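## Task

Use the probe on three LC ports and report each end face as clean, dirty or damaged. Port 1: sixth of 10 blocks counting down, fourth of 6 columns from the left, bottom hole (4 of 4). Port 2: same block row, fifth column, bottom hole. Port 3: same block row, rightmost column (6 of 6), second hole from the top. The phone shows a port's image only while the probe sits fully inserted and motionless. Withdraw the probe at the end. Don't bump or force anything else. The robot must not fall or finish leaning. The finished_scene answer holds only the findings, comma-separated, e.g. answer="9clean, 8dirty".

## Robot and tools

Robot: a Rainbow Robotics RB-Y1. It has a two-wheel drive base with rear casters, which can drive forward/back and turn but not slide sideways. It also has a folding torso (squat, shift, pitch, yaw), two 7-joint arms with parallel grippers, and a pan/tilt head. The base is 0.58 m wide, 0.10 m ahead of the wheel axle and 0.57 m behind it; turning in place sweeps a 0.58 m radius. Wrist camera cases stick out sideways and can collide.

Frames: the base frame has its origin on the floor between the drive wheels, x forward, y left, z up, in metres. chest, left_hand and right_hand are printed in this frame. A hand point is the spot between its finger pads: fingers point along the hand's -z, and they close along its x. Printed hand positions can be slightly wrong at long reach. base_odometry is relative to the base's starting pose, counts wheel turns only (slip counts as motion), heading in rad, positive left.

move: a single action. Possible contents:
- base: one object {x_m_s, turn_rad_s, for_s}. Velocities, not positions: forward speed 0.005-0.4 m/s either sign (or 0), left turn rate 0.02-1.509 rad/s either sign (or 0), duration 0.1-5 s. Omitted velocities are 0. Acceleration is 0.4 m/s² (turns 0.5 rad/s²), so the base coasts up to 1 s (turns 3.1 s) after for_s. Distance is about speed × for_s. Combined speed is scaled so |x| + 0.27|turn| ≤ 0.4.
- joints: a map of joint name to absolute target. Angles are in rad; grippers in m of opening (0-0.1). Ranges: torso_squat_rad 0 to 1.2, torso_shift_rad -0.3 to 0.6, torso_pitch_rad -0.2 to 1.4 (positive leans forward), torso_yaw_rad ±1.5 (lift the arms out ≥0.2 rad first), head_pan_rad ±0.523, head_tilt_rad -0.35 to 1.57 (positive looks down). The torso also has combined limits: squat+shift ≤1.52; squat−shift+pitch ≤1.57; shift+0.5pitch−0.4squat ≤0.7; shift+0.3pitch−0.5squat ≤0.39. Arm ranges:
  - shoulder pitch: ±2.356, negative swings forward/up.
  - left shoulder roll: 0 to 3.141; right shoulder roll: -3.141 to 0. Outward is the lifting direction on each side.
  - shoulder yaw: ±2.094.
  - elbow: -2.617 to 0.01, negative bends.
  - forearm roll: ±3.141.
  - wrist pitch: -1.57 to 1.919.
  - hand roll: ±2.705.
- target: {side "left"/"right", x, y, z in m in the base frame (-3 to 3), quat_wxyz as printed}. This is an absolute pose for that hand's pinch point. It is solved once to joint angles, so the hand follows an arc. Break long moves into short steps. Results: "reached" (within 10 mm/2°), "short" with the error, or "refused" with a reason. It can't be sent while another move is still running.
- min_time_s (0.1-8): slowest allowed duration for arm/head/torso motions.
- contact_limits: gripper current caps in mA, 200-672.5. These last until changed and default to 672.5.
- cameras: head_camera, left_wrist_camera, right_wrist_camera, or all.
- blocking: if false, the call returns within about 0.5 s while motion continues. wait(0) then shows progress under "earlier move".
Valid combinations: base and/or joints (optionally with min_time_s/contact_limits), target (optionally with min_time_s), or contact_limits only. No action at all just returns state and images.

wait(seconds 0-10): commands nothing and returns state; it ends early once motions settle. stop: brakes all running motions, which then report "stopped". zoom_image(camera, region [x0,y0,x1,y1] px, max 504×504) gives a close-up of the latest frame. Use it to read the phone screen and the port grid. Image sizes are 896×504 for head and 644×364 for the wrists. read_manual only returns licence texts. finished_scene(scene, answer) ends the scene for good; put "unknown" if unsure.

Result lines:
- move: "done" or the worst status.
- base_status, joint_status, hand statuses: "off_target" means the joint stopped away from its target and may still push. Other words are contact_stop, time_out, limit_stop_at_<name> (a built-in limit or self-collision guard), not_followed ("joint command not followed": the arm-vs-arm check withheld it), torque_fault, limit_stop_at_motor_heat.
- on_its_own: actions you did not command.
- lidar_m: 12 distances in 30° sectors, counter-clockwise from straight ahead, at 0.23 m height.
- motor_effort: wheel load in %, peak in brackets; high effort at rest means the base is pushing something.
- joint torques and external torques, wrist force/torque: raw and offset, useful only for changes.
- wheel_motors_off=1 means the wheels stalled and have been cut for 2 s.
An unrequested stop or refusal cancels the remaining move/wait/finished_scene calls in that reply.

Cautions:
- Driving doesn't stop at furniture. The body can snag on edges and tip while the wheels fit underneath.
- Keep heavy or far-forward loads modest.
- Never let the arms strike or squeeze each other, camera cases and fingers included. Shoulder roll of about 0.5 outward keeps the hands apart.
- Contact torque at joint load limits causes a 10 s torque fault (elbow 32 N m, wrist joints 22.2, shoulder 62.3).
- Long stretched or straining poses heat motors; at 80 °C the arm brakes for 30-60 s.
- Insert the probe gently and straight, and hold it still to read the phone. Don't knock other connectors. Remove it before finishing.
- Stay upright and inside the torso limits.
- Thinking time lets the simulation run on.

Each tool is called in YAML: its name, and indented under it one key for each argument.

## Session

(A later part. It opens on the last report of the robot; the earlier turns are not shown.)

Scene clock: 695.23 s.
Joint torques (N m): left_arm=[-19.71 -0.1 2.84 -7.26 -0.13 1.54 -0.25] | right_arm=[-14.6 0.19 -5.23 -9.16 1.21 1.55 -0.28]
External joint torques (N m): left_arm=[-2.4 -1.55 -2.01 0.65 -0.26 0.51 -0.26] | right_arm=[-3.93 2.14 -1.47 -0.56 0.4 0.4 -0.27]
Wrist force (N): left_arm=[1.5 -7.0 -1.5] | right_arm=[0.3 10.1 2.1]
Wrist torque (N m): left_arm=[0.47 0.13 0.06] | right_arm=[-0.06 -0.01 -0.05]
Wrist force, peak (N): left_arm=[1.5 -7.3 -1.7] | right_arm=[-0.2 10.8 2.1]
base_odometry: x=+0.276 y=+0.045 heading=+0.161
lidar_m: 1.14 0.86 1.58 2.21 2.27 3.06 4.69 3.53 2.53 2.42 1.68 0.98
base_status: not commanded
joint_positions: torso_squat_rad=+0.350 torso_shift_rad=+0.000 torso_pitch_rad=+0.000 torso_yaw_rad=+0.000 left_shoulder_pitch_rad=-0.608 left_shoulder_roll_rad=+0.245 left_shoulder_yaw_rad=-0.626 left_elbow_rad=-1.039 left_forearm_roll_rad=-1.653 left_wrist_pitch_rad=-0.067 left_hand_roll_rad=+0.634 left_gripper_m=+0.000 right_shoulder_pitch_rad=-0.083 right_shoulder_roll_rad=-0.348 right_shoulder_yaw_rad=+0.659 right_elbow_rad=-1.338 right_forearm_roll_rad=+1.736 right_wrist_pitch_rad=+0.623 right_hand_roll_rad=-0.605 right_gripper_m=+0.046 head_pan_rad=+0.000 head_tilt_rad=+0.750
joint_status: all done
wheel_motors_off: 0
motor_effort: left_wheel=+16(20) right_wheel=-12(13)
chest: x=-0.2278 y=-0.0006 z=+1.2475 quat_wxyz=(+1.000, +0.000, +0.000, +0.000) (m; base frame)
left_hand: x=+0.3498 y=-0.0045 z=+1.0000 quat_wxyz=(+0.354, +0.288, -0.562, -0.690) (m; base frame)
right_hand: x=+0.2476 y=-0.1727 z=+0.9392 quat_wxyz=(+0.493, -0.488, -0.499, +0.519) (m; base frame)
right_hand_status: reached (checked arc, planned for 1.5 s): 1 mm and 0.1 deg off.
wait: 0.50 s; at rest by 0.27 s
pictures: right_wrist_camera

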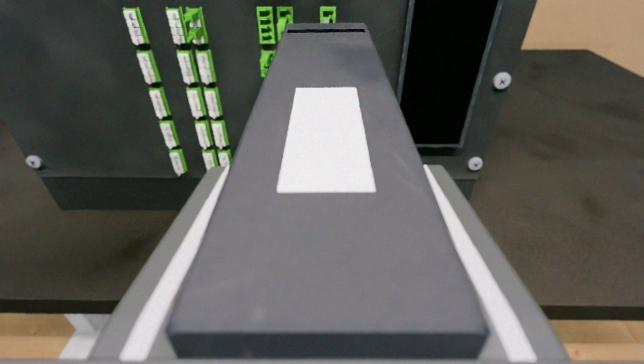

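move:
  target: {"side":"right","x":0.2490,"y":-0.1726,"z":0.9396,"quat_wxyz":[0.49311,-0.48814,-0.49944,0.51880]}
  min_time_s: 1.5
  cameras: []

wait:
  seconds: 0.5
  cameras: ["right_wrist_camera"]

Scene clock: 703.73 s.
Joint torques (N m): left_arm=[-19.93 -0.48 2.59 -7.15 -0.26 1.57 -0.22] | right_arm=[-14.98 0.06 -5.21 -8.98 1.59 1.44 -0.32]
External joint torques (N m): left_arm=[-2.62 -1.94 -2.26 0.77 -0.4 0.54 -0.23] | right_arm=[-4.24 2.02 -1.44 -0.39 0.78 0.29 -0.31]
Wrist force (N): left_arm=[1.4 -7.2 -1.7] | right_arm=[-0.3 10.1 3.8]
Wrist torque (N m): left_arm=[0.49 0.11 0.08] | right_arm=[-0.17 -0.10 -0.06]
Wrist force, peak (N): left_arm=[1.5 -7.3 -1.7] | right_arm=[-0.4 10.8 2.4]
move: done
base_odometry: x=+0.276 y=+0.045 heading=+0.161
lidar_m: 1.14 0.86 1.59 2.20 2.27 3.06 4.69 3.53 2.52 2.41 1.69 0.98
base_status: not commanded
joint_positions: torso_squat_rad=+0.350 torso_shift_rad=+0.000 torso_pitch_rad=+0.000 torso_yaw_rad=+0.000 left_shoulder_pitch_rad=-0.608 left_shoulder_roll_rad=+0.245 left_shoulder_yaw_rad=-0.626 left_elbow_rad=-1.039 left_forearm_roll_rad=-1.653 left_wrist_pitch_rad=-0.067 left_hand_roll_rad=+0.634 left_gripper_m=+0.000 right_shoulder_pitch_rad=-0.086 right_shoulder_roll_rad=-0.347 right_shoulder_yaw_rad=+0.659 right_elbow_rad=-1.334 right_forearm_roll_rad=+1.736 right_wrist_pitch_rad=+0.622 right_hand_roll_rad=-0.607 right_gripper_m=+0.046 head_pan_rad=+0.000 head_tilt_rad=+0.750
joint_status: all done
wheel_motors_off: 0
motor_effort: left_wheel=+15(19) right_wheel=-13(13)
chest: x=-0.2278 y=-0.0006 z=+1.2475 quat_wxyz=(+1.000, +0.000, +0.000, +0.000) (m; base frame)
left_hand: x=+0.3498 y=-0.0045 z=+1.0000 quat_wxyz=(+0.354, +0.288, -0.562, -0.690) (m; base frame)
right_hand: x=+0.2486 y=-0.1727 z=+0.9390 quat_wxyz=(+0.493, -0.488, -0.499, +0.519) (m; base frame)
right_hand_status: reached (checked arc, planned for 1.5 s): 1 mm and 0.1 deg off.
pictures: none
No camera images: "cameras" was empty.

Scene clock: 704.23 s.
Joint torques (N m): left_arm=[-20.02 -0.36 2.67 -7.15 -0.11 1.58 -0.16] | right_arm=[-15.24 0 -5.41 -8.89 1.66 1.55 -0.37]
External joint torques (N m): left_arm=[-2.71 -1.81 -2.18 0.77 -0.25 0.55 -0.17] | right_arm=[-4.5 1.96 -1.64 -0.3 0.85 0.4 -0.36]
Wrist force (N): left_arm=[1.4 -7.2 -1.5] | right_arm=[-0.1 10.3 3.9]
Wrist torque (N m): left_arm=[0.48 0.11 0.08] | right_arm=[-0.20 -0.07 -0.05]
Wrist force, peak (N): left_arm=[1.4 -7.3 -1.6] | right_arm=[-0.1 10.3 3.9]
base_odometry: x=+0.276 y=+0.045 heading=+0.161
lidar_m: 1.14 0.86 1.59 2.21 2.28 3.05 4.69 3.53 2.53 2.41 1.69 0.99
base_status: not commanded
joint_positions: torso_squat_rad=+0.350 torso_shift_rad=+0.000 torso_pitch_rad=+0.000 torso_yaw_rad=+0.000 left_shoulder_pitch_rad=-0.608 left_shoulder_roll_rad=+0.245 left_shoulder_yaw_rad=-0.626 left_elbow_rad=-1.039 left_forearm_roll_rad=-1.653 left_wrist_pitch_rad=-0.067 left_hand_roll_rad=+0.634 left_gripper_m=+0.000 right_shoulder_pitch_rad=-0.086 right_shoulder_roll_rad=-0.347 right_shoulder_yaw_rad=+0.659 right_elbow_rad=-1.334 right_forearm_roll_rad=+1.736 right_wrist_pitch_rad=+0.622 right_hand_roll_rad=-0.607 right_gripper_m=+0.046 head_pan_rad=+0.000 head_tilt_rad=+0.750
joint_status: all done
wheel_motors_off: 0
motor_effort: left_wheel=+17(19) right_wheel=-12(13)
chest: x=-0.2278 y=-0.0006 z=+1.2475 quat_wxyz=(+1.000, +0.000, +0.000, +0.000) (m; base frame)
left_hand: x=+0.3498 y=-0.0045 z=+1.0000 quat_wxyz=(+0.354, +0.288, -0.562, -0.690) (m; base frame)
right_hand: x=+0.2486 y=-0.1727 z=+0.9390 quat_wxyz=(+0.493, -0.488, -0.499, +0.519) (m; base frame)
right_hand_status: reached (checked arc, planned for 1.5 s): 1 mm and 0.1 deg off.
wait: 0.50 s; at rest by 0.27 s
pictures: right_wrist_camera

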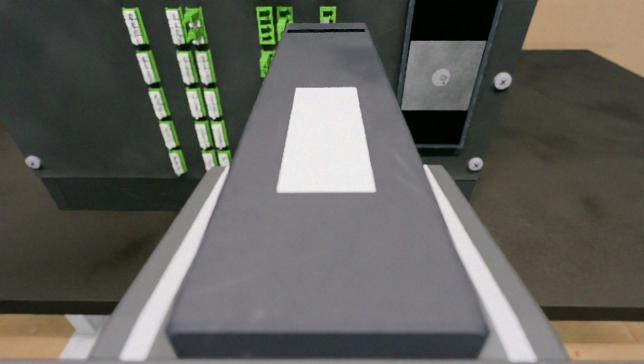

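Lit. Zoom in.

zoom_image:
  camera: "right_wrist_camera"
  region: [395, 36, 490, 114]

zoom_image:
  camera: "right_wrist_camera"
  region: [424, 62, 460, 94]

zoom_image:
  camera: "right_wrist_camera"
  region: [430, 67, 454, 89]

Scaled by 5.305 from the camera's 644x364 image, which has a finer 828x468 frame.

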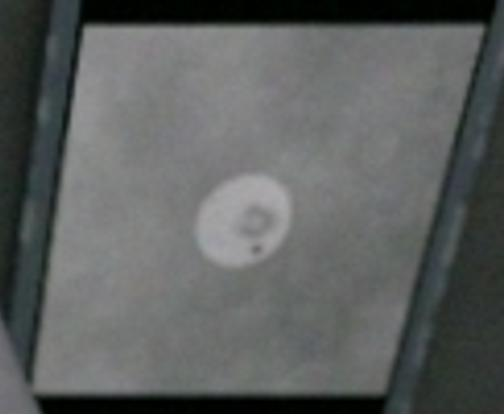

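Scaled by 14.000 from the camera's 644x364 image, which has a finer 828x468 frame.

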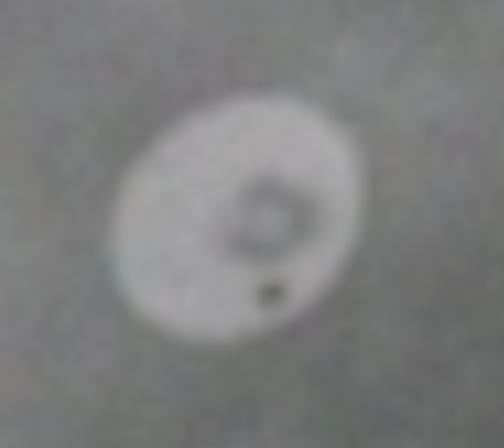

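Scaled by 21.000 from the camera's 644x364 image, which has a finer 828x468 frame.

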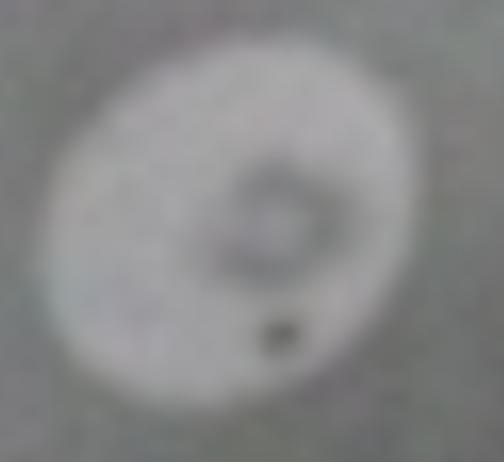

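move:

zoom_image:
  camera: "head_camera"
  region: [610, 236, 660, 286]

zoom_image:
  camera: "left_wrist_camera"
  region: [380, 100, 440, 190]

Scene clock: 716.73 s.
Joint torques (N m): left_arm=[-19.9 -0.06 2.31 -7.12 -0.42 1.66 -0.2] | right_arm=[-15.26 0.09 -5.24 -8.96 1.64 1.48 -0.41]
External joint torques (N m): left_arm=[-2.58 -1.51 -2.53 0.79 -0.56 0.63 -0.21] | right_arm=[-4.53 2.05 -1.46 -0.38 0.83 0.33 -0.41]
Wrist force (N): left_arm=[1.5 -7.2 -1.5] | right_arm=[-0.1 9.8 3.6]
Wrist torque (N m): left_arm=[0.49 0.13 0.07] | right_arm=[-0.20 -0.07 -0.07]
Wrist force, peak (N): left_arm=[1.5 -7.3 -1.6] | right_arm=[-0.1 10.4 4.1]
base_odometry: x=+0.276 y=+0.045 heading=+0.161
lidar_m: 1.14 0.86 1.58 2.21 2.28 3.06 4.69 3.53 2.52 2.41 1.68 0.99
base_status: not commanded
joint_positions: torso_squat_rad=+0.350 torso_shift_rad=+0.000 torso_pitch_rad=+0.000 torso_yaw_rad=+0.000 left_shoulder_pitch_rad=-0.608 left_shoulder_roll_rad=+0.245 left_shoulder_yaw_rad=-0.626 left_elbow_rad=-1.039 left_forearm_roll_rad=-1.653 left_wrist_pitch_rad=-0.067 left_hand_roll_rad=+0.634 left_gripper_m=+0.000 right_shoulder_pitch_rad=-0.086 right_shoulder_roll_rad=-0.347 right_shoulder_yaw_rad=+0.659 right_elbow_rad=-1.334 right_forearm_roll_rad=+1.736 right_wrist_pitch_rad=+0.622 right_hand_roll_rad=-0.607 right_gripper_m=+0.046 head_pan_rad=+0.000 head_tilt_rad=+0.750
joint_status: all done
wheel_motors_off: 0
motor_effort: left_wheel=+14(19) right_wheel=-12(13)
chest: x=-0.2278 y=-0.0006 z=+1.2475 quat_wxyz=(+1.000, +0.000, +0.000, +0.000) (m; base frame)
left_hand: x=+0.3498 y=-0.0045 z=+1.0000 quat_wxyz=(+0.354, +0.288, -0.562, -0.690) (m; base frame)
right_hand: x=+0.2486 y=-0.1727 z=+0.9390 quat_wxyz=(+0.493, -0.488, -0.499, +0.519) (m; base frame)
right_hand_status: reached (checked arc, planned for 1.5 s): 1 mm and 0.1 deg off.
pictures: head_camera, left_wrist_camera, right_wrist_camera

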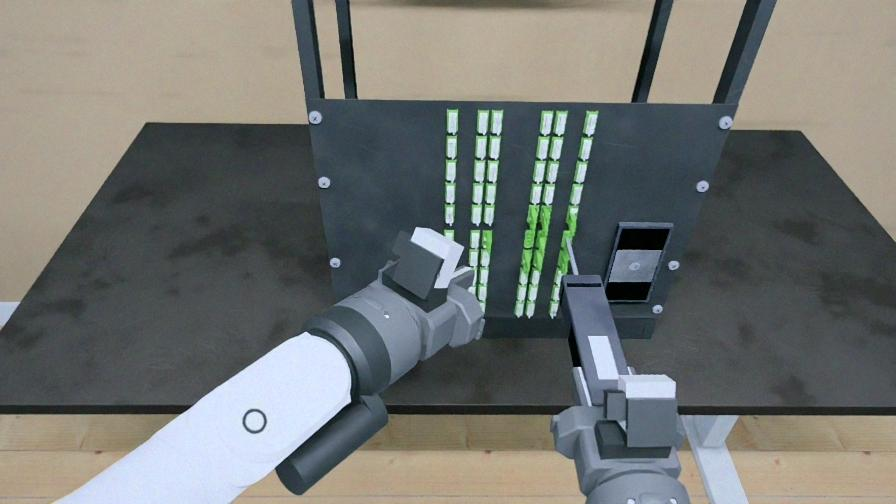

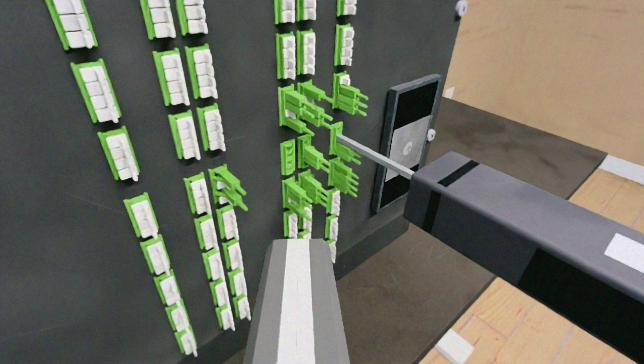

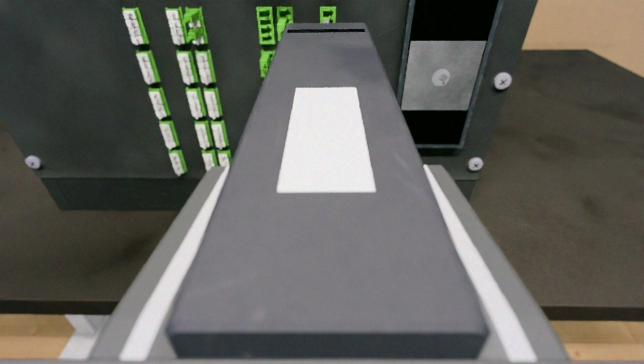

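Scaled by 10.080.

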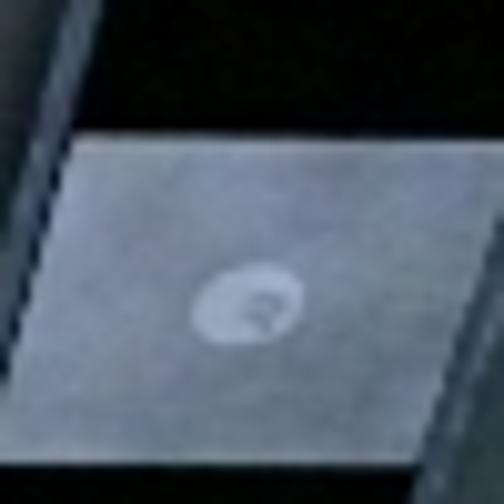

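Scaled by 5.600 from the camera's 644x364 image, which has a finer 828x468 frame.

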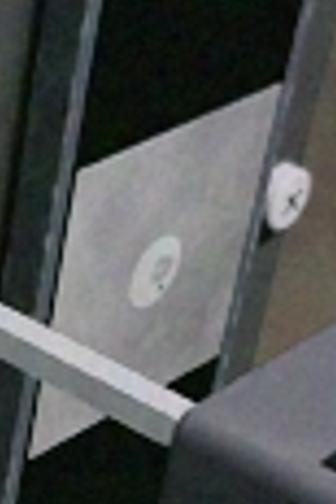

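move:
  target: {"side":"right","x":0.2465,"y":-0.1727,"z":0.9393,"quat_wxyz":[0.49311,-0.48814,-0.49944,0.51880]}
  min_time_s: 1.5
  cameras: []

move:
  target: {"side":"right","x":0.2425,"y":-0.1727,"z":0.9393,"quat_wxyz":[0.49311,-0.48814,-0.49944,0.51880]}
  min_time_s: 1.5
  cameras: []

move:
  target: {"side":"right","x":0.2385,"y":-0.1728,"z":0.9393,"quat_wxyz":[0.49311,-0.48814,-0.49944,0.51880]}
  min_time_s: 1.5
  cameras: []

move:
  target: {"side":"right","x":0.2345,"y":-0.1729,"z":0.9393,"quat_wxyz":[0.49311,-0.48814,-0.49944,0.51880]}
  min_time_s: 1.5
  cameras: []

move:
  target: {"side":"right","x":0.2250,"y":-0.1730,"z":0.9400,"quat_wxyz":[0.49311,-0.48814,-0.49944,0.51880]}
  min_time_s: 1.5

Scene clock: 726.83 s.
Joint torques (N m): left_arm=[-20.07 -0.42 2.58 -7.04 -0.16 1.6 -0.16] | right_arm=[-11.64 -3.16 -2.83 -11.35 1.8 2.21 0.31]
External joint torques (N m): left_arm=[-2.75 -1.88 -2.26 0.87 -0.3 0.58 -0.17] | right_arm=[-1.03 -1.22 0.92 -2.75 0.98 1.06 0.32]
Wrist force (N): left_arm=[1.4 -7.1 -1.7] | right_arm=[-0.1 10.5 -0.3]
Wrist torque (N m): left_arm=[0.48 0.11 0.07] | right_arm=[0.05 -0.08 -0.04]
Wrist force, peak (N): left_arm=[1.4 -7.4 -1.7] | right_arm=[-0.1 11.7 -5.4]
move: done
base_odometry: x=+0.276 y=+0.045 heading=+0.161
lidar_m: 1.14 0.86 1.58 2.20 2.28 3.06 4.69 3.53 2.53 2.41 1.68 0.98
base_status: not commanded
joint_positions: torso_squat_rad=+0.350 torso_shift_rad=+0.000 torso_pitch_rad=+0.000 torso_yaw_rad=+0.000 left_shoulder_pitch_rad=-0.608 left_shoulder_roll_rad=+0.245 left_shoulder_yaw_rad=-0.626 left_elbow_rad=-1.039 left_forearm_roll_rad=-1.653 left_wrist_pitch_rad=-0.067 left_hand_roll_rad=+0.634 left_gripper_m=+0.000 right_shoulder_pitch_rad=-0.080 right_shoulder_roll_rad=-0.348 right_shoulder_yaw_rad=+0.661 right_elbow_rad=-1.341 right_forearm_roll_rad=+1.737 right_wrist_pitch_rad=+0.625 right_hand_roll_rad=-0.606 right_gripper_m=+0.046 head_pan_rad=+0.000 head_tilt_rad=+0.750
joint_status: all done
wheel_motors_off: 0
motor_effort: left_wheel=+16(20) right_wheel=-12(13)
chest: x=-0.2278 y=-0.0006 z=+1.2475 quat_wxyz=(+1.000, +0.000, +0.000, +0.000) (m; base frame)
left_hand: x=+0.3498 y=-0.0045 z=+1.0000 quat_wxyz=(+0.354, +0.288, -0.562, -0.690) (m; base frame)
right_hand: x=+0.2465 y=-0.1727 z=+0.9390 quat_wxyz=(+0.493, -0.488, -0.499, +0.519) (m; base frame)
right_hand_status: reached (checked arc, planned for 1.5 s): 0 mm and 0.0 deg off.
pictures: none
No camera images: "cameras" was empty.

Scene clock: 728.67 s.
Joint torques (N m): left_arm=[-19.77 -0.19 2.54 -7.02 -0.13 1.51 -0.12] | right_arm=[-11.46 -2.92 -2.63 -11.41 1.88 2.24 0.37]
External joint torques (N m): left_arm=[-2.46 -1.64 -2.31 0.9 -0.27 0.49 -0.14] | right_arm=[-1.08 -1 1.09 -2.79 1.06 1.1 0.38]
Wrist force (N): left_arm=[1.4 -7.0 -1.5] | right_arm=[0.0 10.7 -0.4]
Wrist torque (N m): left_arm=[0.46 0.11 0.08] | right_arm=[0.08 -0.05 -0.06]
Wrist force, peak (N): left_arm=[1.3 -7.3 -1.7] | right_arm=[-0.4 11.2 -0.6]
move: done
base_odometry: x=+0.276 y=+0.045 heading=+0.161
lidar_m: 1.14 0.86 1.59 2.20 2.27 3.06 4.68 3.54 2.53 2.41 1.68 0.98
base_status: not commanded
joint_positions: torso_squat_rad=+0.350 torso_shift_rad=+0.000 torso_pitch_rad=+0.000 torso_yaw_rad=+0.000 left_shoulder_pitch_rad=-0.608 left_shoulder_roll_rad=+0.245 left_shoulder_yaw_rad=-0.626 left_elbow_rad=-1.039 left_forearm_roll_rad=-1.653 left_wrist_pitch_rad=-0.067 left_hand_roll_rad=+0.634 left_gripper_m=+0.000 right_shoulder_pitch_rad=-0.067 right_shoulder_roll_rad=-0.351 right_shoulder_yaw_rad=+0.662 right_elbow_rad=-1.355 right_forearm_roll_rad=+1.738 right_wrist_pitch_rad=+0.627 right_hand_roll_rad=-0.601 right_gripper_m=+0.046 head_pan_rad=+0.000 head_tilt_rad=+0.750
joint_status: all done
wheel_motors_off: 0
motor_effort: left_wheel=+17(18) right_wheel=-12(13)
chest: x=-0.2278 y=-0.0006 z=+1.2475 quat_wxyz=(+1.000, +0.000, +0.000, +0.000) (m; base frame)
left_hand: x=+0.3498 y=-0.0045 z=+1.0000 quat_wxyz=(+0.354, +0.288, -0.562, -0.690) (m; base frame)
right_hand: x=+0.2425 y=-0.1727 z=+0.9389 quat_wxyz=(+0.493, -0.488, -0.499, +0.519) (m; base frame)
right_hand_status: reached (checked arc, planned for 1.5 s): 0 mm and 0.0 deg off.
pictures: none
No camera images: "cameras" was empty.

Scene clock: 730.50 s.
Joint torques (N m): left_arm=[-19.74 -0.18 2.86 -7.06 -0.23 1.49 -0.23] | right_arm=[-11.28 -2.62 -2.76 -11.58 1.74 2.21 0.28]
External joint torques (N m): left_arm=[-2.43 -1.64 -1.99 0.85 -0.37 0.46 -0.24] | right_arm=[-1.15 -0.71 0.93 -2.93 0.91 1.08 0.29]
Wrist force (N): left_arm=[1.3 -7.1 -1.6] | right_arm=[0.1 10.7 -0.2]
Wrist torque (N m): left_arm=[0.48 0.11 0.07] | right_arm=[0.09 -0.06 -0.05]
Wrist force, peak (N): left_arm=[1.6 -7.3 -1.7] | right_arm=[-0.3 11.4 -0.4]
move: done
base_odometry: x=+0.276 y=+0.045 heading=+0.161
lidar_m: 1.14 0.86 1.59 2.21 2.28 3.06 4.69 3.52 2.53 2.42 1.69 0.99
base_status: not commanded
joint_positions: torso_squat_rad=+0.350 torso_shift_rad=+0.000 torso_pitch_rad=+0.000 torso_yaw_rad=+0.000 left_shoulder_pitch_rad=-0.608 left_shoulder_roll_rad=+0.245 left_shoulder_yaw_rad=-0.626 left_elbow_rad=-1.039 left_forearm_roll_rad=-1.653 left_wrist_pitch_rad=-0.067 left_hand_roll_rad=+0.634 left_gripper_m=+0.000 right_shoulder_pitch_rad=-0.054 right_shoulder_roll_rad=-0.355 right_shoulder_yaw_rad=+0.664 right_elbow_rad=-1.370 right_forearm_roll_rad=+1.739 right_wrist_pitch_rad=+0.630 right_hand_roll_rad=-0.597 right_gripper_m=+0.046 head_pan_rad=+0.000 head_tilt_rad=+0.750
joint_status: all done
wheel_motors_off: 0
motor_effort: left_wheel=+17(19) right_wheel=-12(13)
chest: x=-0.2278 y=-0.0006 z=+1.2475 quat_wxyz=(+1.000, +0.000, +0.000, +0.000) (m; base frame)
left_hand: x=+0.3498 y=-0.0045 z=+1.0000 quat_wxyz=(+0.354, +0.288, -0.562, -0.690) (m; base frame)
right_hand: x=+0.2385 y=-0.1728 z=+0.9389 quat_wxyz=(+0.493, -0.488, -0.499, +0.519) (m; base frame)
right_hand_status: reached (checked arc, planned for 1.5 s): 0 mm and 0.0 deg off.
pictures: none
No camera images: "cameras" was empty.

Scene clock: 732.33 s.
Joint torques (N m): left_arm=[-19.73 0.22 2.57 -7.11 -0.09 1.47 -0.17] | right_arm=[-10.39 -2.56 -2.56 -10.79 1.51 1.89 0.28]
External joint torques (N m): left_arm=[-2.42 -1.23 -2.27 0.81 -0.23 0.44 -0.18] | right_arm=[-0.5 -0.66 1.1 -2.12 0.68 0.76 0.29]
Wrist force (N): left_arm=[1.5 -7.3 -1.6] | right_arm=[-0.3 9.5 0.4]
Wrist torque (N m): left_arm=[0.50 0.13 0.07] | right_arm=[-0.21 -0.06 -0.04]
Wrist force, peak (N): left_arm=[1.5 -7.3 -1.7] | right_arm=[-0.2 11.5 -0.3]
move: done
base_odometry: x=+0.276 y=+0.045 heading=+0.161
lidar_m: 1.15 0.86 1.59 2.21 2.28 3.07 4.69 3.53 2.52 2.41 1.69 0.98
base_status: not commanded
joint_positions: torso_squat_rad=+0.350 torso_shift_rad=+0.000 torso_pitch_rad=+0.000 torso_yaw_rad=+0.000 left_shoulder_pitch_rad=-0.608 left_shoulder_roll_rad=+0.245 left_shoulder_yaw_rad=-0.626 left_elbow_rad=-1.039 left_forearm_roll_rad=-1.653 left_wrist_pitch_rad=-0.067 left_hand_roll_rad=+0.634 left_gripper_m=+0.000 right_shoulder_pitch_rad=-0.041 right_shoulder_roll_rad=-0.358 right_shoulder_yaw_rad=+0.666 right_elbow_rad=-1.385 right_forearm_roll_rad=+1.740 right_wrist_pitch_rad=+0.632 right_hand_roll_rad=-0.592 right_gripper_m=+0.046 head_pan_rad=+0.000 head_tilt_rad=+0.750
joint_status: all done
wheel_motors_off: 0
motor_effort: left_wheel=+16(19) right_wheel=-13(13)
chest: x=-0.2278 y=-0.0006 z=+1.2475 quat_wxyz=(+1.000, +0.000, +0.000, +0.000) (m; base frame)
left_hand: x=+0.3498 y=-0.0045 z=+1.0000 quat_wxyz=(+0.354, +0.288, -0.562, -0.690) (m; base frame)
right_hand: x=+0.2346 y=-0.1729 z=+0.9391 quat_wxyz=(+0.493, -0.488, -0.499, +0.519) (m; base frame)
right_hand_status: reached (checked arc, planned for 1.5 s): 0 mm and 0.0 deg off.
pictures: none
No camera images: "cameras" was empty.

Scene clock: 734.17 s.
Joint torques (N m): left_arm=[-19.85 -0.09 2.83 -6.97 -0.28 1.53 -0.24] | right_arm=[-9.88 -2.98 -2.56 -10.87 1.65 1.9 0.29]
External joint torques (N m): left_arm=[-2.54 -1.54 -2.01 0.95 -0.42 0.5 -0.25] | right_arm=[-0.55 -1.12 1.02 -2.15 0.8 0.8 0.3]
Wrist force (N): left_arm=[1.4 -7.1 -1.6] | right_arm=[-0.1 9.4 0.1]
Wrist torque (N m): left_arm=[0.48 0.12 0.07] | right_arm=[-0.19 -0.04 -0.06]
Wrist force, peak (N): left_arm=[1.4 -7.3 -1.6] | right_arm=[-0.1 9.8 0.1]
move: done
base_odometry: x=+0.276 y=+0.045 heading=+0.161
lidar_m: 1.14 0.86 1.59 2.21 2.28 3.05 4.69 3.53 2.53 2.41 1.69 0.99
base_status: not commanded
joint_positions: torso_squat_rad=+0.350 torso_shift_rad=+0.000 torso_pitch_rad=+0.000 torso_yaw_rad=+0.000 left_shoulder_pitch_rad=-0.608 left_shoulder_roll_rad=+0.245 left_shoulder_yaw_rad=-0.626 left_elbow_rad=-1.039 left_forearm_roll_rad=-1.653 left_wrist_pitch_rad=-0.067 left_hand_roll_rad=+0.634 left_gripper_m=+0.000 right_shoulder_pitch_rad=-0.011 right_shoulder_roll_rad=-0.366 right_shoulder_yaw_rad=+0.670 right_elbow_rad=-1.420 right_forearm_roll_rad=+1.741 right_wrist_pitch_rad=+0.638 right_hand_roll_rad=-0.580 right_gripper_m=+0.046 head_pan_rad=+0.000 head_tilt_rad=+0.750
joint_status: all done
wheel_motors_off: 0
motor_effort: left_wheel=+18(20) right_wheel=-12(13)
chest: x=-0.2278 y=-0.0006 z=+1.2475 quat_wxyz=(+1.000, +0.000, +0.000, +0.000) (m; base frame)
left_hand: x=+0.3498 y=-0.0045 z=+1.0000 quat_wxyz=(+0.354, +0.288, -0.562, -0.690) (m; base frame)
right_hand: x=+0.2254 y=-0.1730 z=+0.9397 quat_wxyz=(+0.493, -0.488, -0.499, +0.519) (m; base frame)
right_hand_status: reached (checked arc, planned for 1.5 s): 0 mm and 0.0 deg off.
pictures: head_camera, left_wrist_camera, right_wrist_camera

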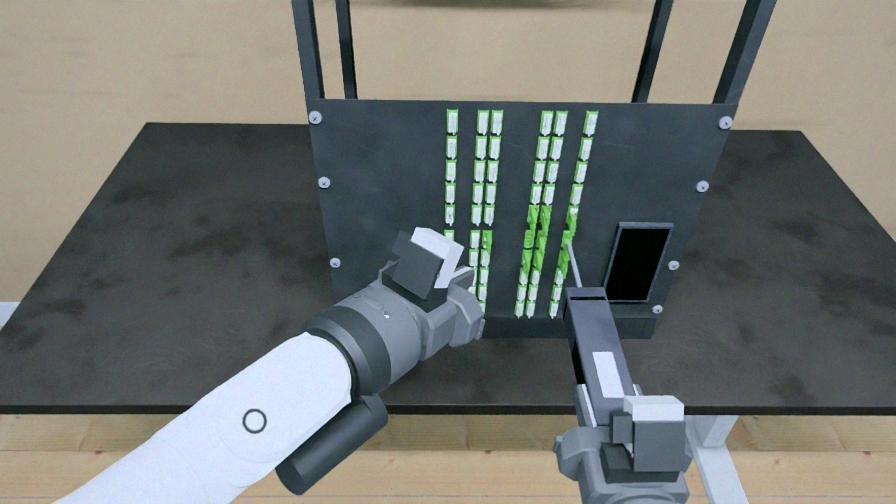

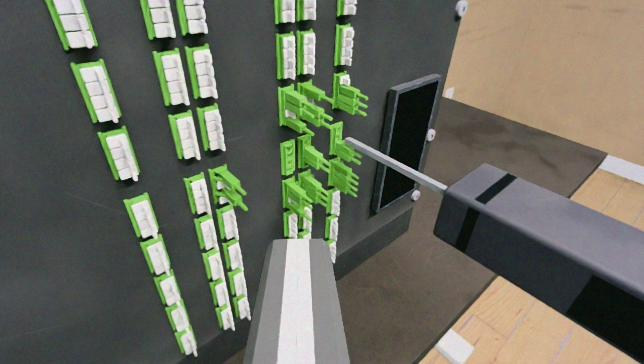

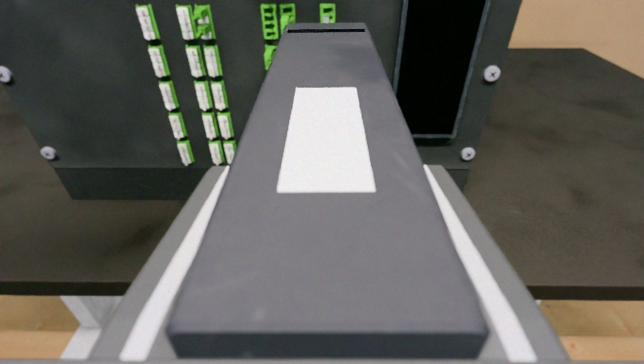

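move:
  target: {"side":"right","x":0.1850,"y":-0.1735,"z":0.9405,"quat_wxyz":[0.49311,-0.48814,-0.49944,0.51880]}
  min_time_s: 2

zoom_image:
  camera: "left_wrist_camera"
  region: [270, 80, 370, 220]

zoom_image:
  camera: "left_wrist_camera"
  region: [278, 125, 338, 185]

Scene clock: 745.27 s.
Joint torques (N m): left_arm=[-19.78 0.03 2.69 -7.1 -0.16 1.56 -0.28] | right_arm=[-7.47 -2.51 -1.95 -11.14 1.63 1.8 0.29]
External joint torques (N m): left_arm=[-2.47 -1.42 -2.15 0.82 -0.3 0.54 -0.29] | right_arm=[-0.49 -0.63 1.24 -2.31 0.7 0.73 0.3]
Wrist force (N): left_arm=[1.3 -7.4 -1.7] | right_arm=[0.1 9.6 0.3]
Wrist torque (N m): left_arm=[0.51 0.11 0.08] | right_arm=[-0.22 0.00 -0.09]
Wrist force, peak (N): left_arm=[1.5 -7.4 -1.7] | right_arm=[-0.1 9.9 0.1]
move: done
base_odometry: x=+0.276 y=+0.045 heading=+0.161
lidar_m: 1.14 0.86 1.60 2.21 2.28 3.06 4.69 3.53 2.52 2.42 1.69 0.99
base_status: not commanded
joint_positions: torso_squat_rad=+0.350 torso_shift_rad=+0.000 torso_pitch_rad=+0.000 torso_yaw_rad=+0.000 left_shoulder_pitch_rad=-0.608 left_shoulder_roll_rad=+0.245 left_shoulder_yaw_rad=-0.626 left_elbow_rad=-1.039 left_forearm_roll_rad=-1.653 left_wrist_pitch_rad=-0.067 left_hand_roll_rad=+0.634 left_gripper_m=+0.000 right_shoulder_pitch_rad=+0.108 right_shoulder_roll_rad=-0.404 right_shoulder_yaw_rad=+0.700 right_elbow_rad=-1.543 right_forearm_roll_rad=+1.765 right_wrist_pitch_rad=+0.674 right_hand_roll_rad=-0.555 right_gripper_m=+0.046 head_pan_rad=+0.000 head_tilt_rad=+0.750
joint_status: all done
wheel_motors_off: 0
motor_effort: left_wheel=+15(19) right_wheel=-13(13)
chest: x=-0.2278 y=-0.0006 z=+1.2475 quat_wxyz=(+1.000, +0.000, +0.000, +0.000) (m; base frame)
left_hand: x=+0.3498 y=-0.0045 z=+1.0000 quat_wxyz=(+0.354, +0.288, -0.562, -0.690) (m; base frame)
right_hand: x=+0.1851 y=-0.1735 z=+0.9403 quat_wxyz=(+0.493, -0.488, -0.499, +0.519) (m; base frame)
right_hand_status: reached (checked arc, planned for 2.0 s): 0 mm and 0.0 deg off.
pictures: head_camera, left_wrist_camera, right_wrist_camera

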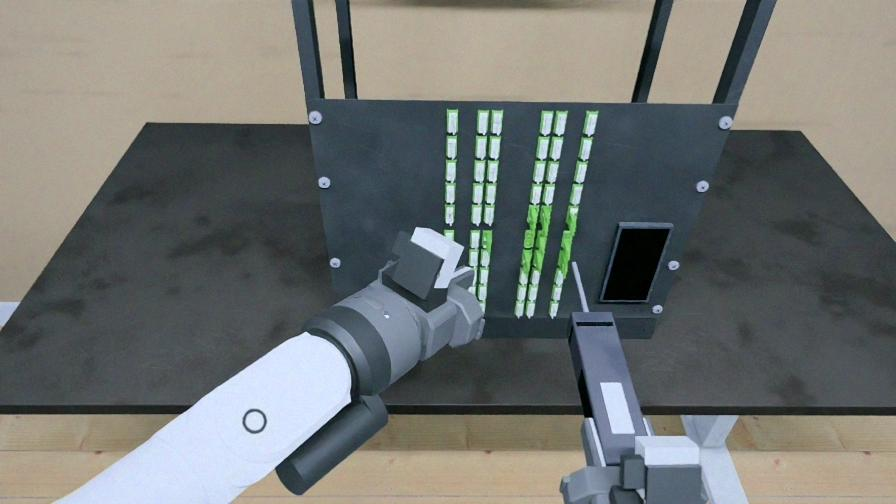

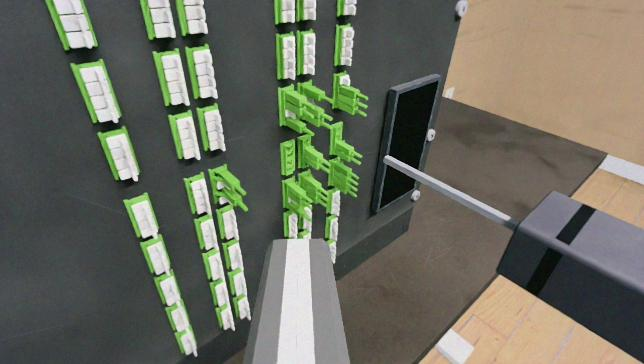

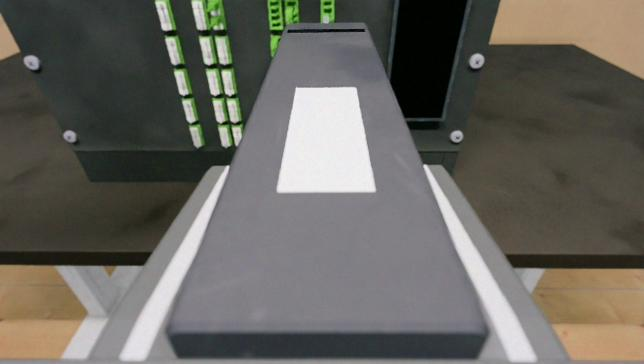

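Scaled by 3.600 from the camera's 644x364 image, which has a finer 828x468 frame.

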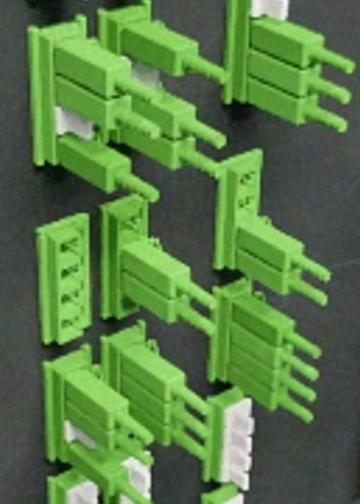

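Scaled by 8.400 from the camera's 644x364 image, which has a finer 828x468 frame.

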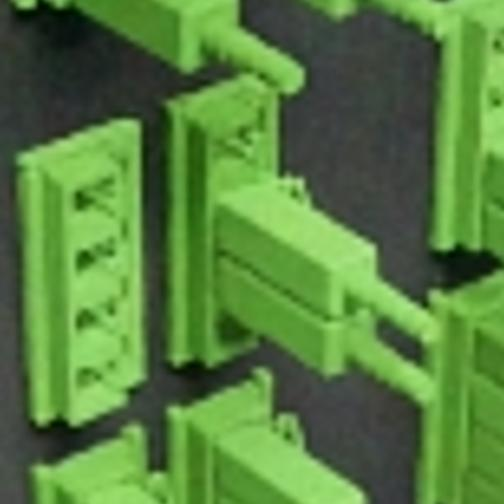

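move:

zoom_image:
  camera: "right_wrist_camera"
  region: [250, 0, 390, 80]

zoom_image:
  camera: "left_wrist_camera"
  region: [240, 60, 460, 280]

Scene clock: 768.17 s.
Joint torques (N m): left_arm=[-19.64 -0.1 2.41 -7.09 -0.24 1.38 -0.21] | right_arm=[-7.46 -2.71 -2.15 -10.9 1.64 1.69 0.27]
External joint torques (N m): left_arm=[-2.33 -1.55 -2.44 0.83 -0.38 0.35 -0.23] | right_arm=[-0.48 -0.84 1.04 -2.06 0.71 0.62 0.28]
Wrist force (N): left_arm=[1.4 -7.1 -1.6] | right_arm=[-0.1 9.3 0.4]
Wrist torque (N m): left_arm=[0.49 0.11 0.07] | right_arm=[-0.18 -0.03 -0.09]
Wrist force, peak (N): left_arm=[1.3 -7.4 -1.6] | right_arm=[0.1 9.7 0.2]
base_odometry: x=+0.276 y=+0.045 heading=+0.161
lidar_m: 1.14 0.86 1.59 2.21 2.28 3.06 4.69 3.53 2.52 2.41 1.68 0.99
base_status: not commanded
joint_positions: torso_squat_rad=+0.350 torso_shift_rad=+0.000 torso_pitch_rad=+0.000 torso_yaw_rad=+0.000 left_shoulder_pitch_rad=-0.608 left_shoulder_roll_rad=+0.245 left_shoulder_yaw_rad=-0.626 left_elbow_rad=-1.039 left_forearm_roll_rad=-1.653 left_wrist_pitch_rad=-0.067 left_hand_roll_rad=+0.634 left_gripper_m=+0.000 right_shoulder_pitch_rad=+0.108 right_shoulder_roll_rad=-0.404 right_shoulder_yaw_rad=+0.700 right_elbow_rad=-1.543 right_forearm_roll_rad=+1.765 right_wrist_pitch_rad=+0.674 right_hand_roll_rad=-0.555 right_gripper_m=+0.046 head_pan_rad=+0.000 head_tilt_rad=+0.750
joint_status: all done
wheel_motors_off: 0
motor_effort: left_wheel=+13(19) right_wheel=-12(13)
chest: x=-0.2278 y=-0.0006 z=+1.2475 quat_wxyz=(+1.000, +0.000, +0.000, +0.000) (m; base frame)
left_hand: x=+0.3498 y=-0.0045 z=+1.0000 quat_wxyz=(+0.354, +0.288, -0.562, -0.690) (m; base frame)
right_hand: x=+0.1851 y=-0.1735 z=+0.9403 quat_wxyz=(+0.493, -0.488, -0.499, +0.519) (m; base frame)
right_hand_status: reached (checked arc, planned for 2.0 s): 0 mm and 0.0 deg off.
pictures: head_camera, left_wrist_camera, right_wrist_camera

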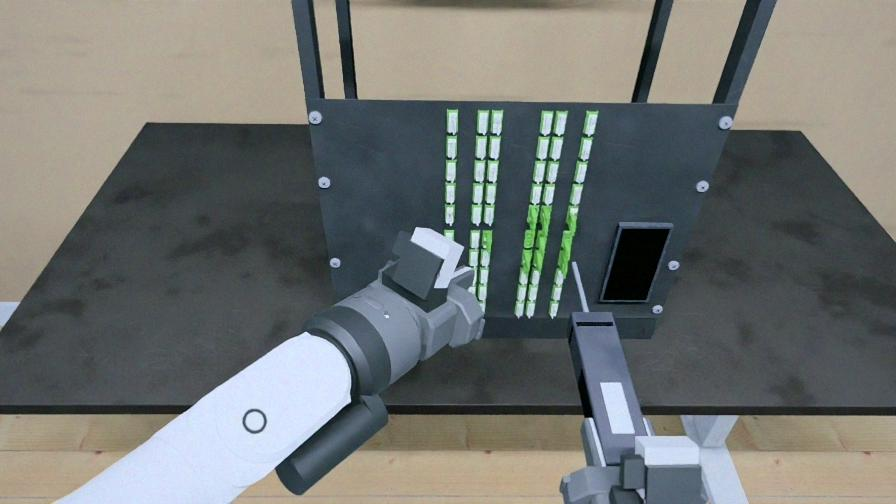

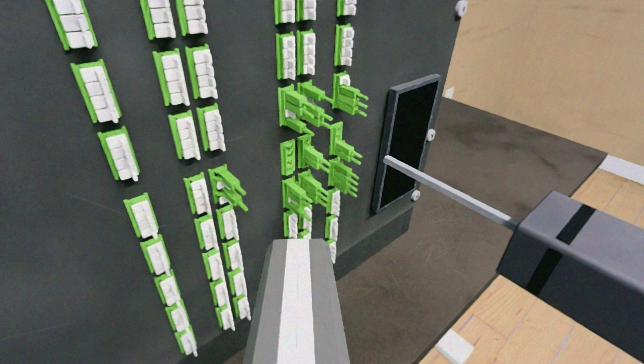

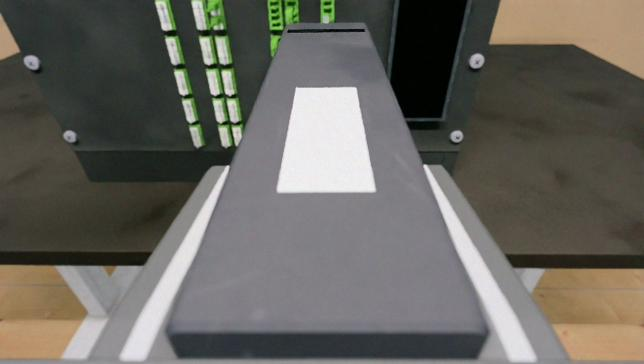

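Scaled by 3.600 from the camera's 644x364 image, which has a finer 828x468 frame.

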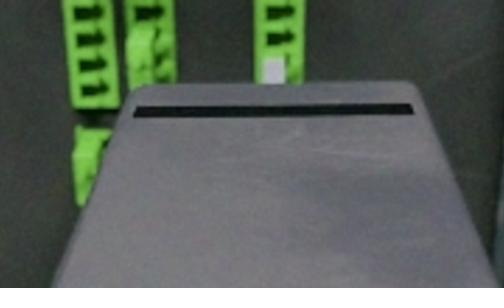

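Scaled by 2.291 from the camera's 644x364 image, which has a finer 828x468 frame.

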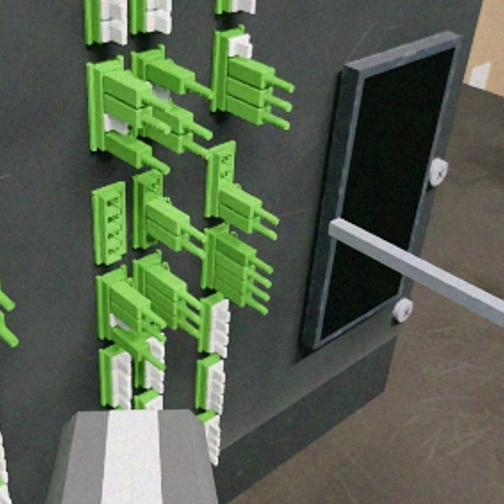

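move:
  target: {"side":"right","x":0.186,"y":-0.136,"z":0.9405,"quat_wxyz":[0.49311,-0.48814,-0.49944,0.51880]}
  min_time_s: 3
  cameras: ["left_wrist_camera","right_wrist_camera"]

move:
  target: {"side":"right","x":0.190,"y":-0.136,"z":0.9275,"quat_wxyz":[0.49311,-0.48814,-0.49944,0.51880]}
  min_time_s: 2
  cameras: ["head_camera","left_wrist_camera","right_wrist_camera"]

zoom_image:
  camera: "left_wrist_camera"
  region: [240, 100, 380, 240]

zoom_image:
  camera: "right_wrist_camera"
  region: [290, 0, 360, 40]

Scene clock: 791.60 s.
Joint torques (N m): left_arm=[-19.64 0.06 2.46 -7.21 -0.2 1.48 -0.19] | right_arm=[-9.71 2.48 -0.8 -9.25 1.83 1.6 0.21]
External joint torques (N m): left_arm=[-2.33 -1.39 -2.38 0.71 -0.33 0.45 -0.2] | right_arm=[-2.56 2.27 1.53 -0.13 0.82 0.66 0.22]
Wrist force (N): left_arm=[1.5 -7.2 -1.7] | right_arm=[-0.2 9.4 -0.1]
Wrist torque (N m): left_arm=[0.49 0.13 0.07] | right_arm=[-0.22 -0.04 -0.06]
Wrist force, peak (N): left_arm=[1.6 -7.4 -1.8] | right_arm=[-0.2 9.9 0.0]
move: done
base_odometry: x=+0.276 y=+0.045 heading=+0.161
lidar_m: 1.14 0.86 1.59 2.21 2.29 3.06 4.69 3.53 2.53 2.41 1.68 0.99
base_status: not commanded
joint_positions: torso_squat_rad=+0.350 torso_shift_rad=+0.000 torso_pitch_rad=+0.000 torso_yaw_rad=+0.000 left_shoulder_pitch_rad=-0.608 left_shoulder_roll_rad=+0.245 left_shoulder_yaw_rad=-0.626 left_elbow_rad=-1.039 left_forearm_roll_rad=-1.653 left_wrist_pitch_rad=-0.067 left_hand_roll_rad=+0.634 left_gripper_m=+0.000 right_shoulder_pitch_rad=+0.092 right_shoulder_roll_rad=-0.308 right_shoulder_yaw_rad=+0.725 right_elbow_rad=-1.511 right_forearm_roll_rad=+1.768 right_wrist_pitch_rad=+0.692 right_hand_roll_rad=-0.480 right_gripper_m=+0.046 head_pan_rad=+0.000 head_tilt_rad=+0.750
joint_status: all done
wheel_motors_off: 0
motor_effort: left_wheel=+15(20) right_wheel=-12(13)
chest: x=-0.2278 y=-0.0006 z=+1.2475 quat_wxyz=(+1.000, +0.000, +0.000, +0.000) (m; base frame)
left_hand: x=+0.3498 y=-0.0045 z=+1.0000 quat_wxyz=(+0.354, +0.288, -0.562, -0.690) (m; base frame)
right_hand: x=+0.1858 y=-0.1363 z=+0.9403 quat_wxyz=(+0.493, -0.488, -0.499, +0.519) (m; base frame)
right_hand_status: reached (checked arc, planned for 3.0 s): 0 mm and 0.0 deg off.
pictures: left_wrist_camera, right_wrist_camera

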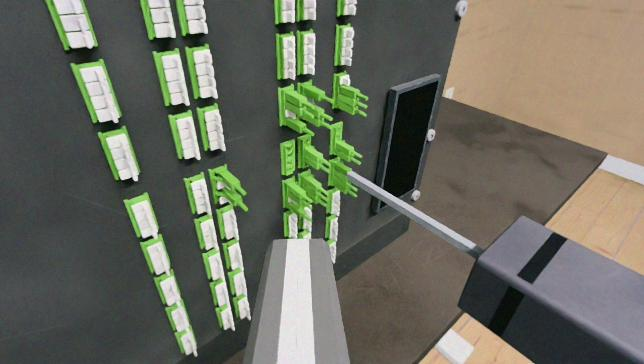

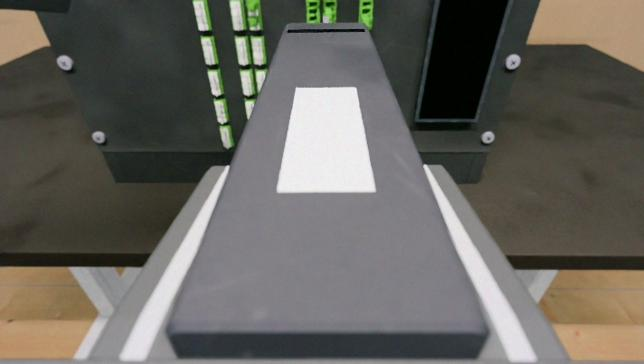

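Scene clock: 793.93 s.
Joint torques (N m): left_arm=[-19.91 -0.07 2.38 -7.2 -0.22 1.45 -0.31] | right_arm=[-9.96 2.17 -1.23 -8.91 1.79 1.72 -0.35]
External joint torques (N m): left_arm=[-2.6 -1.53 -2.46 0.71 -0.36 0.42 -0.32] | right_arm=[-2.38 1.95 1.17 -0.06 0.8 0.66 -0.34]
Wrist force (N): left_arm=[1.4 -7.0 -1.6] | right_arm=[-0.3 9.3 0.1]
Wrist torque (N m): left_arm=[0.47 0.12 0.07] | right_arm=[-0.22 -0.03 -0.08]
Wrist force, peak (N): left_arm=[1.6 -7.3 -1.7] | right_arm=[-0.1 9.6 0.1]
move: done
base_odometry: x=+0.276 y=+0.045 heading=+0.161
lidar_m: 1.14 0.86 1.58 2.21 2.28 3.05 4.69 3.52 2.52 2.41 1.68 0.99
base_status: not commanded
joint_positions: torso_squat_rad=+0.350 torso_shift_rad=+0.000 torso_pitch_rad=+0.000 torso_yaw_rad=+0.000 left_shoulder_pitch_rad=-0.608 left_shoulder_roll_rad=+0.245 left_shoulder_yaw_rad=-0.626 left_elbow_rad=-1.039 left_forearm_roll_rad=-1.653 left_wrist_pitch_rad=-0.067 left_hand_roll_rad=+0.634 left_gripper_m=+0.000 right_shoulder_pitch_rad=+0.056 right_shoulder_roll_rad=-0.298 right_shoulder_yaw_rad=+0.742 right_elbow_rad=-1.426 right_forearm_roll_rad=+1.805 right_wrist_pitch_rad=+0.719 right_hand_roll_rad=-0.552 right_gripper_m=+0.046 head_pan_rad=+0.000 head_tilt_rad=+0.750
joint_status: all done
wheel_motors_off: 0
motor_effort: left_wheel=+17(18) right_wheel=-12(13)
chest: x=-0.2278 y=-0.0006 z=+1.2475 quat_wxyz=(+1.000, +0.000, +0.000, +0.000) (m; base frame)
left_hand: x=+0.3498 y=-0.0045 z=+1.0000 quat_wxyz=(+0.354, +0.288, -0.562, -0.690) (m; base frame)
right_hand: x=+0.1898 y=-0.1363 z=+0.9273 quat_wxyz=(+0.493, -0.488, -0.499, +0.519) (m; base frame)
right_hand_status: reached (checked arc, planned for 2.0 s): 0 mm and 0.1 deg off.
pictures: head_camera, left_wrist_camera, right_wrist_camera

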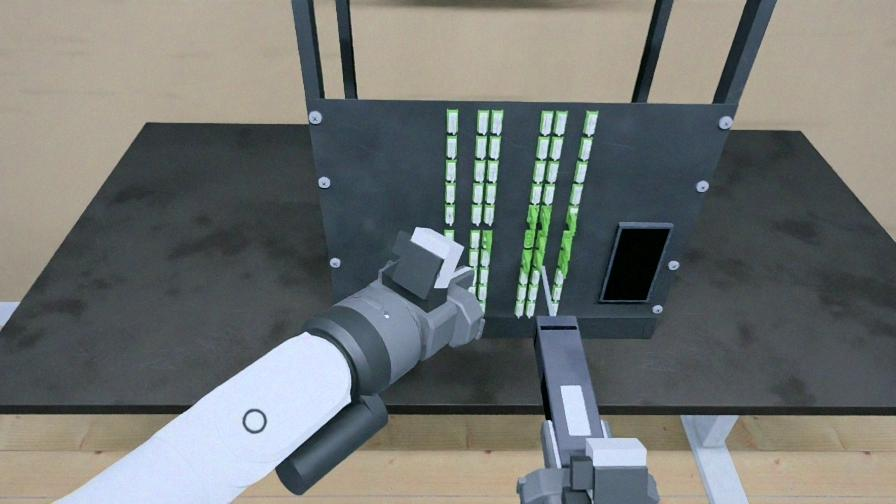

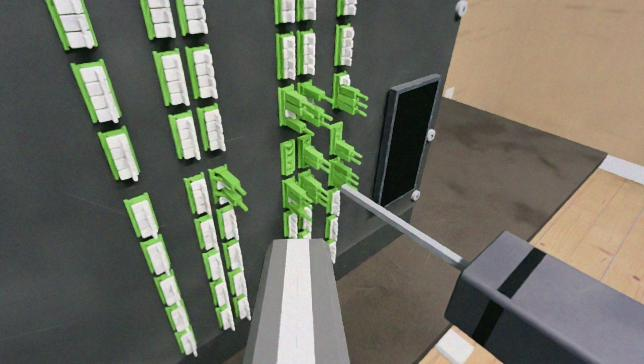

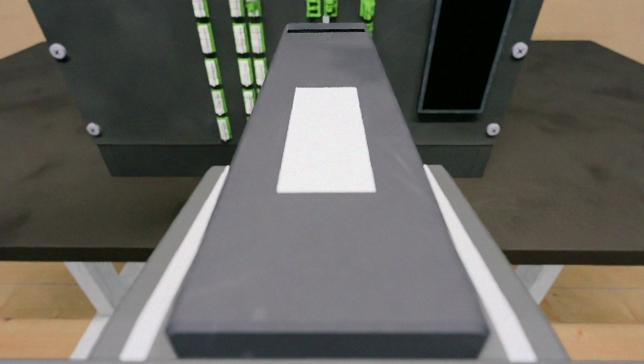

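Scaled by 3.600 from the camera's 644x364 image, which has a finer 828x468 frame.

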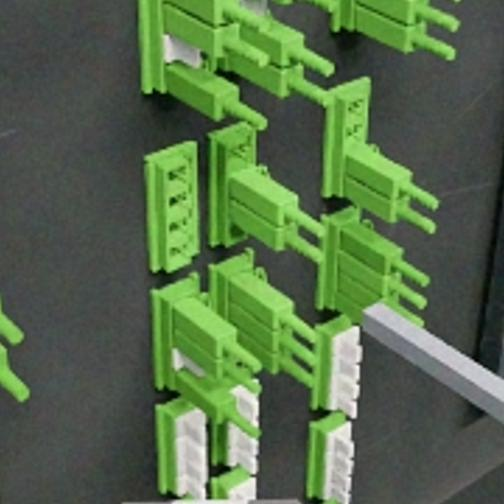

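Scaled by 7.200 from the camera's 644x364 image, which has a finer 828x468 frame.

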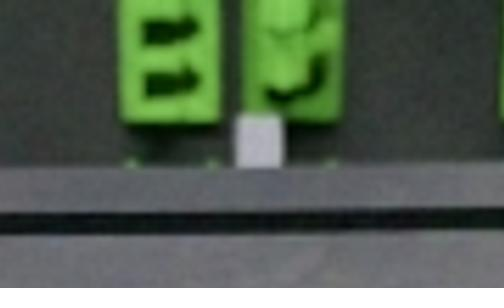

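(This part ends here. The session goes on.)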